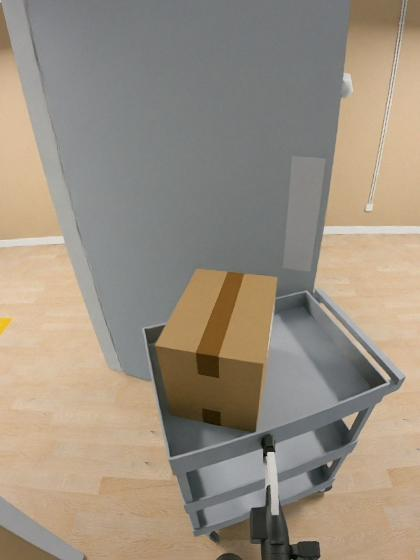

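{"op": "move", "data": {"blocking": false, "r1": {"base":{"translate_m":-0.08,"strafe_m":0.12}}}}

{"op": "wait", "data": {"seconds": 1.8}}

{"op": "move", "data": {"blocking": false, "r1": {"base":{"translate_m":0.34},"pace":"slow"}}}

{"op": "wait", "data": {"seconds": 5, "cameras": ["r1_head_camera"]}}

Scene clock: 2143.30 s.
move: r1 moving
r1.base_odometry: x=-0.963 y=+2.232 heading=-2.060
r1.turned_by_wheels: +0.000
r1.turned_by_imu: +0.000
r1.base_tilt: forward=-1.6 right=+1.3
r1.lidar_m: 0.39 0.49 0.59 0.55 0.59 0.81 1.50 1.57 2.13 5.22 4.66 0.50
r1.base_status: translate_m moving; strafe_m moving
r1.joint_positions: lift_m=+0.661 arm_m=+0.000 wrist_yaw_rad=-0.003 wrist_pitch_rad=+0.000 wrist_roll_rad=+1.569 gripper_m=-0.019
r1.joint_status: not commanded
r1.measured_speeds: translate_m=-0.067 strafe_m=+0.101 rotate_rad=+0.002 lift_m=+0.000 arm_m=+0.000 wrist_yaw_rad=+0.000 wrist_pitch_rad=+0.000 wrist_roll_rad=+0.000
r1.motor_effort: lift_m=+18(19) arm_m=+4(4) wheel_0=-8(11) wheel_1=+6(8) wheel_2=+4(7)
r1.servo_current: wrist_yaw_rad=39(65) wrist_pitch_rad=39(52) wrist_roll_rad=72(72) gripper_m=46(52)
r1.hand_pose: x=+0.4590 y=-0.0881 z=+0.8393 quat_wxyz=(+0.708, +0.706, -0.001, -0.001)
r1.wrist_depth_mm: - - - 314 - 1808 - / - - - 293 - 715 - / 820 809 809 279 278 - - / - 544 469 264 264 - - / 330 355 349 250 251 - - / 281 282 279 198 179 - - / 290 287 228 180 171 - -
r2: as last shown
r2.on_its_own: arm_m is slack since a limit_stop_at_tilt
r2.motor_effort: lift_m=+20(21) arm_m=+0(0) wheel_0=+11(12) wheel_1=-4(4) wheel_2=+22(22)
pictures: none

Scene clock: 2144.60 s.
earlier move: r1 done
r1.base_odometry: x=-0.851 y=+2.243 heading=-2.060
r1.turned_by_wheels: +0.000
r1.turned_by_imu: +0.000
r1.base_tilt: forward=-1.5 right=+1.3
r1.lidar_m: 0.46 1.37 0.48 0.45 0.49 0.71 1.42 1.48 2.08 5.32 4.70 0.53
r1.base_status: done
r1.joint_positions: lift_m=+0.661 arm_m=+0.000 wrist_yaw_rad=-0.003 wrist_pitch_rad=+0.000 wrist_roll_rad=+1.569 gripper_m=-0.019
r1.joint_status: not commanded
r1.measured_speeds: all 0
r1.motor_effort: lift_m=+18(19) arm_m=+4(4) wheel_0=-3(12) wheel_1=+3(8) wheel_2=+1(7)
r1.servo_current: wrist_yaw_rad=59(72) wrist_pitch_rad=46(52) wrist_roll_rad=39(72) gripper_m=46(52)
r1.hand_pose: x=+0.4590 y=-0.0881 z=+0.8393 quat_wxyz=(+0.708, +0.706, -0.001, -0.001)
r1.wrist_depth_mm: - - - 353 - 741 - / - 878 891 329 842 - - / - 904 469 310 - - - / 349 349 351 297 296 - - / 359 364 364 282 282 - - / 373 375 370 198 179 - - / - 382 179 183 155 - -
r2.base_odometry: x=-2.095 y=-2.509 heading=-0.613
r2.turned_by_wheels: +0.000
r2.turned_by_imu: +0.000
r2.base_tilt: forward=-0.6 right=+0.0
r2.lidar_m: 0.47 3.26 4.67 4.79 2.27 1.73 1.70 1.35 1.05 0.81 0.51 0.38
r2.base_status: not commanded
r2.joint_positions: lift_m=+0.800 arm_m=+0.000 wrist_yaw_rad=-0.373 wrist_pitch_rad=-0.001 wrist_roll_rad=+0.002 gripper_m=-0.029
r2.joint_status: not commanded
r2.measured_speeds: all 0
r2.on_its_own: arm_m is slack since a limit_stop_at_tilt; wrist_yaw_rad is at rest, and its servo_current (182 mA) is outside its rest range (0 to 104 mA)
r2.motor_effort: lift_m=+20(21) arm_m=+0(0) wheel_0=+12(12) wheel_1=-4(4) wheel_2=+22(22)
r2.servo_current: wrist_yaw_rad=182(182) wrist_pitch_rad=39(46) wrist_roll_rad=52(59) gripper_m=65(65)
r2.hand_pose: x=+0.4075 y=-0.1866 z=+0.9782 quat_wxyz=(+0.983, +0.001, -0.001, -0.186)
r2.wrist_depth_mm: - - 241 236 232 229 226 / - - 242 236 233 229 226 / - - 243 237 234 231 228 / - - 244 239 236 233 229 / - - 245 240 238 232 230 / - 683 176 179 237 234 232 / - 343 250 - 135 235 233
wait: 1.30 of 1.8 s (r1 has come to rest)
pictures: none

Scene clock: 2145.10 s.
move: r1 moving
r1.base_odometry: x=-0.857 y=+2.232 heading=-2.060
r1.turned_by_wheels: +0.000
r1.turned_by_imu: +0.000
r1.base_tilt: forward=-1.6 right=+1.3
r1.lidar_m: 0.45 1.38 0.50 0.46 0.50 0.69 1.45 1.52 2.06 5.32 4.69 0.51
r1.base_status: translate_m moving
r1.joint_positions: lift_m=+0.661 arm_m=+0.000 wrist_yaw_rad=-0.003 wrist_pitch_rad=+0.000 wrist_roll_rad=+1.569 gripper_m=-0.019
r1.joint_status: not commanded
r1.measured_speeds: translate_m=+0.048 strafe_m=+0.001 rotate_rad=-0.001 lift_m=+0.000 arm_m=+0.000 wrist_yaw_rad=+0.000 wrist_pitch_rad=+0.000 wrist_roll_rad=+0.000
r1.motor_effort: lift_m=+18(19) arm_m=+4(4) wheel_0=+7(7) wheel_1=+5(7) wheel_2=-4(6)
r1.servo_current: wrist_yaw_rad=46(59) wrist_pitch_rad=46(52) wrist_roll_rad=39(52) gripper_m=46(52)
r1.hand_pose: x=+0.4590 y=-0.0881 z=+0.8393 quat_wxyz=(+0.708, +0.706, -0.001, -0.001)
r1.wrist_depth_mm: - - - 340 - 732 - / - 878 891 317 831 - - / - 878 439 301 - - - / 336 342 342 286 285 - - / 349 349 351 273 271 - - / 359 364 355 198 179 - - / - 368 180 184 163 - -
r2: as last shown
r2.on_its_own: arm_m is slack since a limit_stop_at_tilt
pictures: none

Scene clock: 2149.53 s.
earlier move: r1 done
r1.base_odometry: x=-1.010 y=+1.944 heading=-2.061
r1.turned_by_wheels: -0.001
r1.turned_by_imu: +0.139
r1.base_tilt: forward=-1.7 right=+1.3
r1.lidar_m: 0.46 1.16 0.42 0.42 0.47 0.73 1.73 1.89 2.92 5.36 0.49 0.42
r1.base_status: done
r1.joint_positions: lift_m=+0.661 arm_m=-0.001 wrist_yaw_rad=-0.019 wrist_pitch_rad=+0.001 wrist_roll_rad=+1.569 gripper_m=-0.020
r1.joint_status: not commanded
r1.measured_speeds: all 0
r1.on_its_own: wrist_yaw_rad is at rest, and its servo_current (111 mA) is outside its rest range (0 to 104 mA)
r1.motor_effort: lift_m=+18(19) arm_m=+11(11) wheel_0=+4(16) wheel_1=+3(13) wheel_2=-15(26)
r1.servo_current: wrist_yaw_rad=111(130) wrist_pitch_rad=46(52) wrist_roll_rad=59(65) gripper_m=46(59)
r1.hand_pose: x=+0.4569 y=-0.0929 z=+0.8390 quat_wxyz=(+0.708, +0.706, -0.006, -0.007)
r1.wrist_depth_mm: - - 178 179 180 - - / - 436 418 187 189 634 - / 392 389 373 196 197 668 - / 345 342 334 206 208 691 - / 307 307 300 216 219 715 - / 283 282 186 202 181 - - / 340 317 347 152 172 - -
r2.base_odometry: x=-2.095 y=-2.509 heading=-0.613
r2.turned_by_wheels: -0.001
r2.turned_by_imu: +0.000
r2.base_tilt: forward=-0.7 right=+0.0
r2.lidar_m: 0.44 3.24 4.63 4.79 2.26 1.73 1.70 1.38 1.04 0.81 0.50 0.35
r2.base_status: not commanded
r2.joint_positions: lift_m=+0.800 arm_m=+0.000 wrist_yaw_rad=-0.373 wrist_pitch_rad=-0.001 wrist_roll_rad=+0.002 gripper_m=-0.029
r2.joint_status: not commanded
r2.measured_speeds: all 0
r2.on_its_own: arm_m is slack since a limit_stop_at_tilt; wrist_yaw_rad is at rest, and its servo_current (169 mA) is outside its rest range (0 to 104 mA)
r2.motor_effort: lift_m=+21(21) arm_m=+0(1) wheel_0=+14(14) wheel_1=-2(4) wheel_2=+11(22)
r2.servo_current: wrist_yaw_rad=169(182) wrist_pitch_rad=46(52) wrist_roll_rad=52(72) gripper_m=59(72)
r2.hand_pose: x=+0.4075 y=-0.1865 z=+0.9782 quat_wxyz=(+0.983, +0.001, -0.001, -0.185)
r2.wrist_depth_mm: - - 147 222 221 220 217 / - - 147 224 224 220 219 / - - 156 225 223 222 220 / - - 230 226 225 223 220 / - - 150 228 226 224 222 / - - 177 182 227 225 224 / - 235 235 - 229 225 224
wait: 4.43 of 5 s (r1 has come to rest)
Images, in order (width x height): r1_head_camera 420x560.

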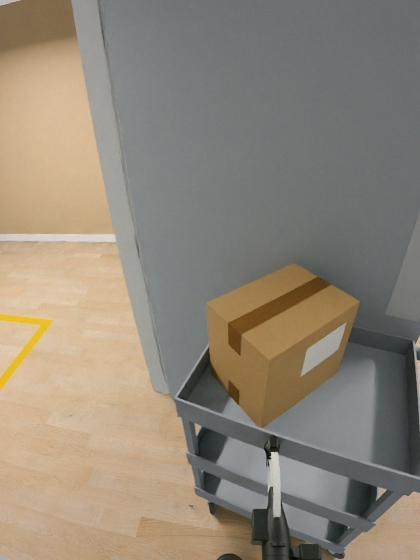

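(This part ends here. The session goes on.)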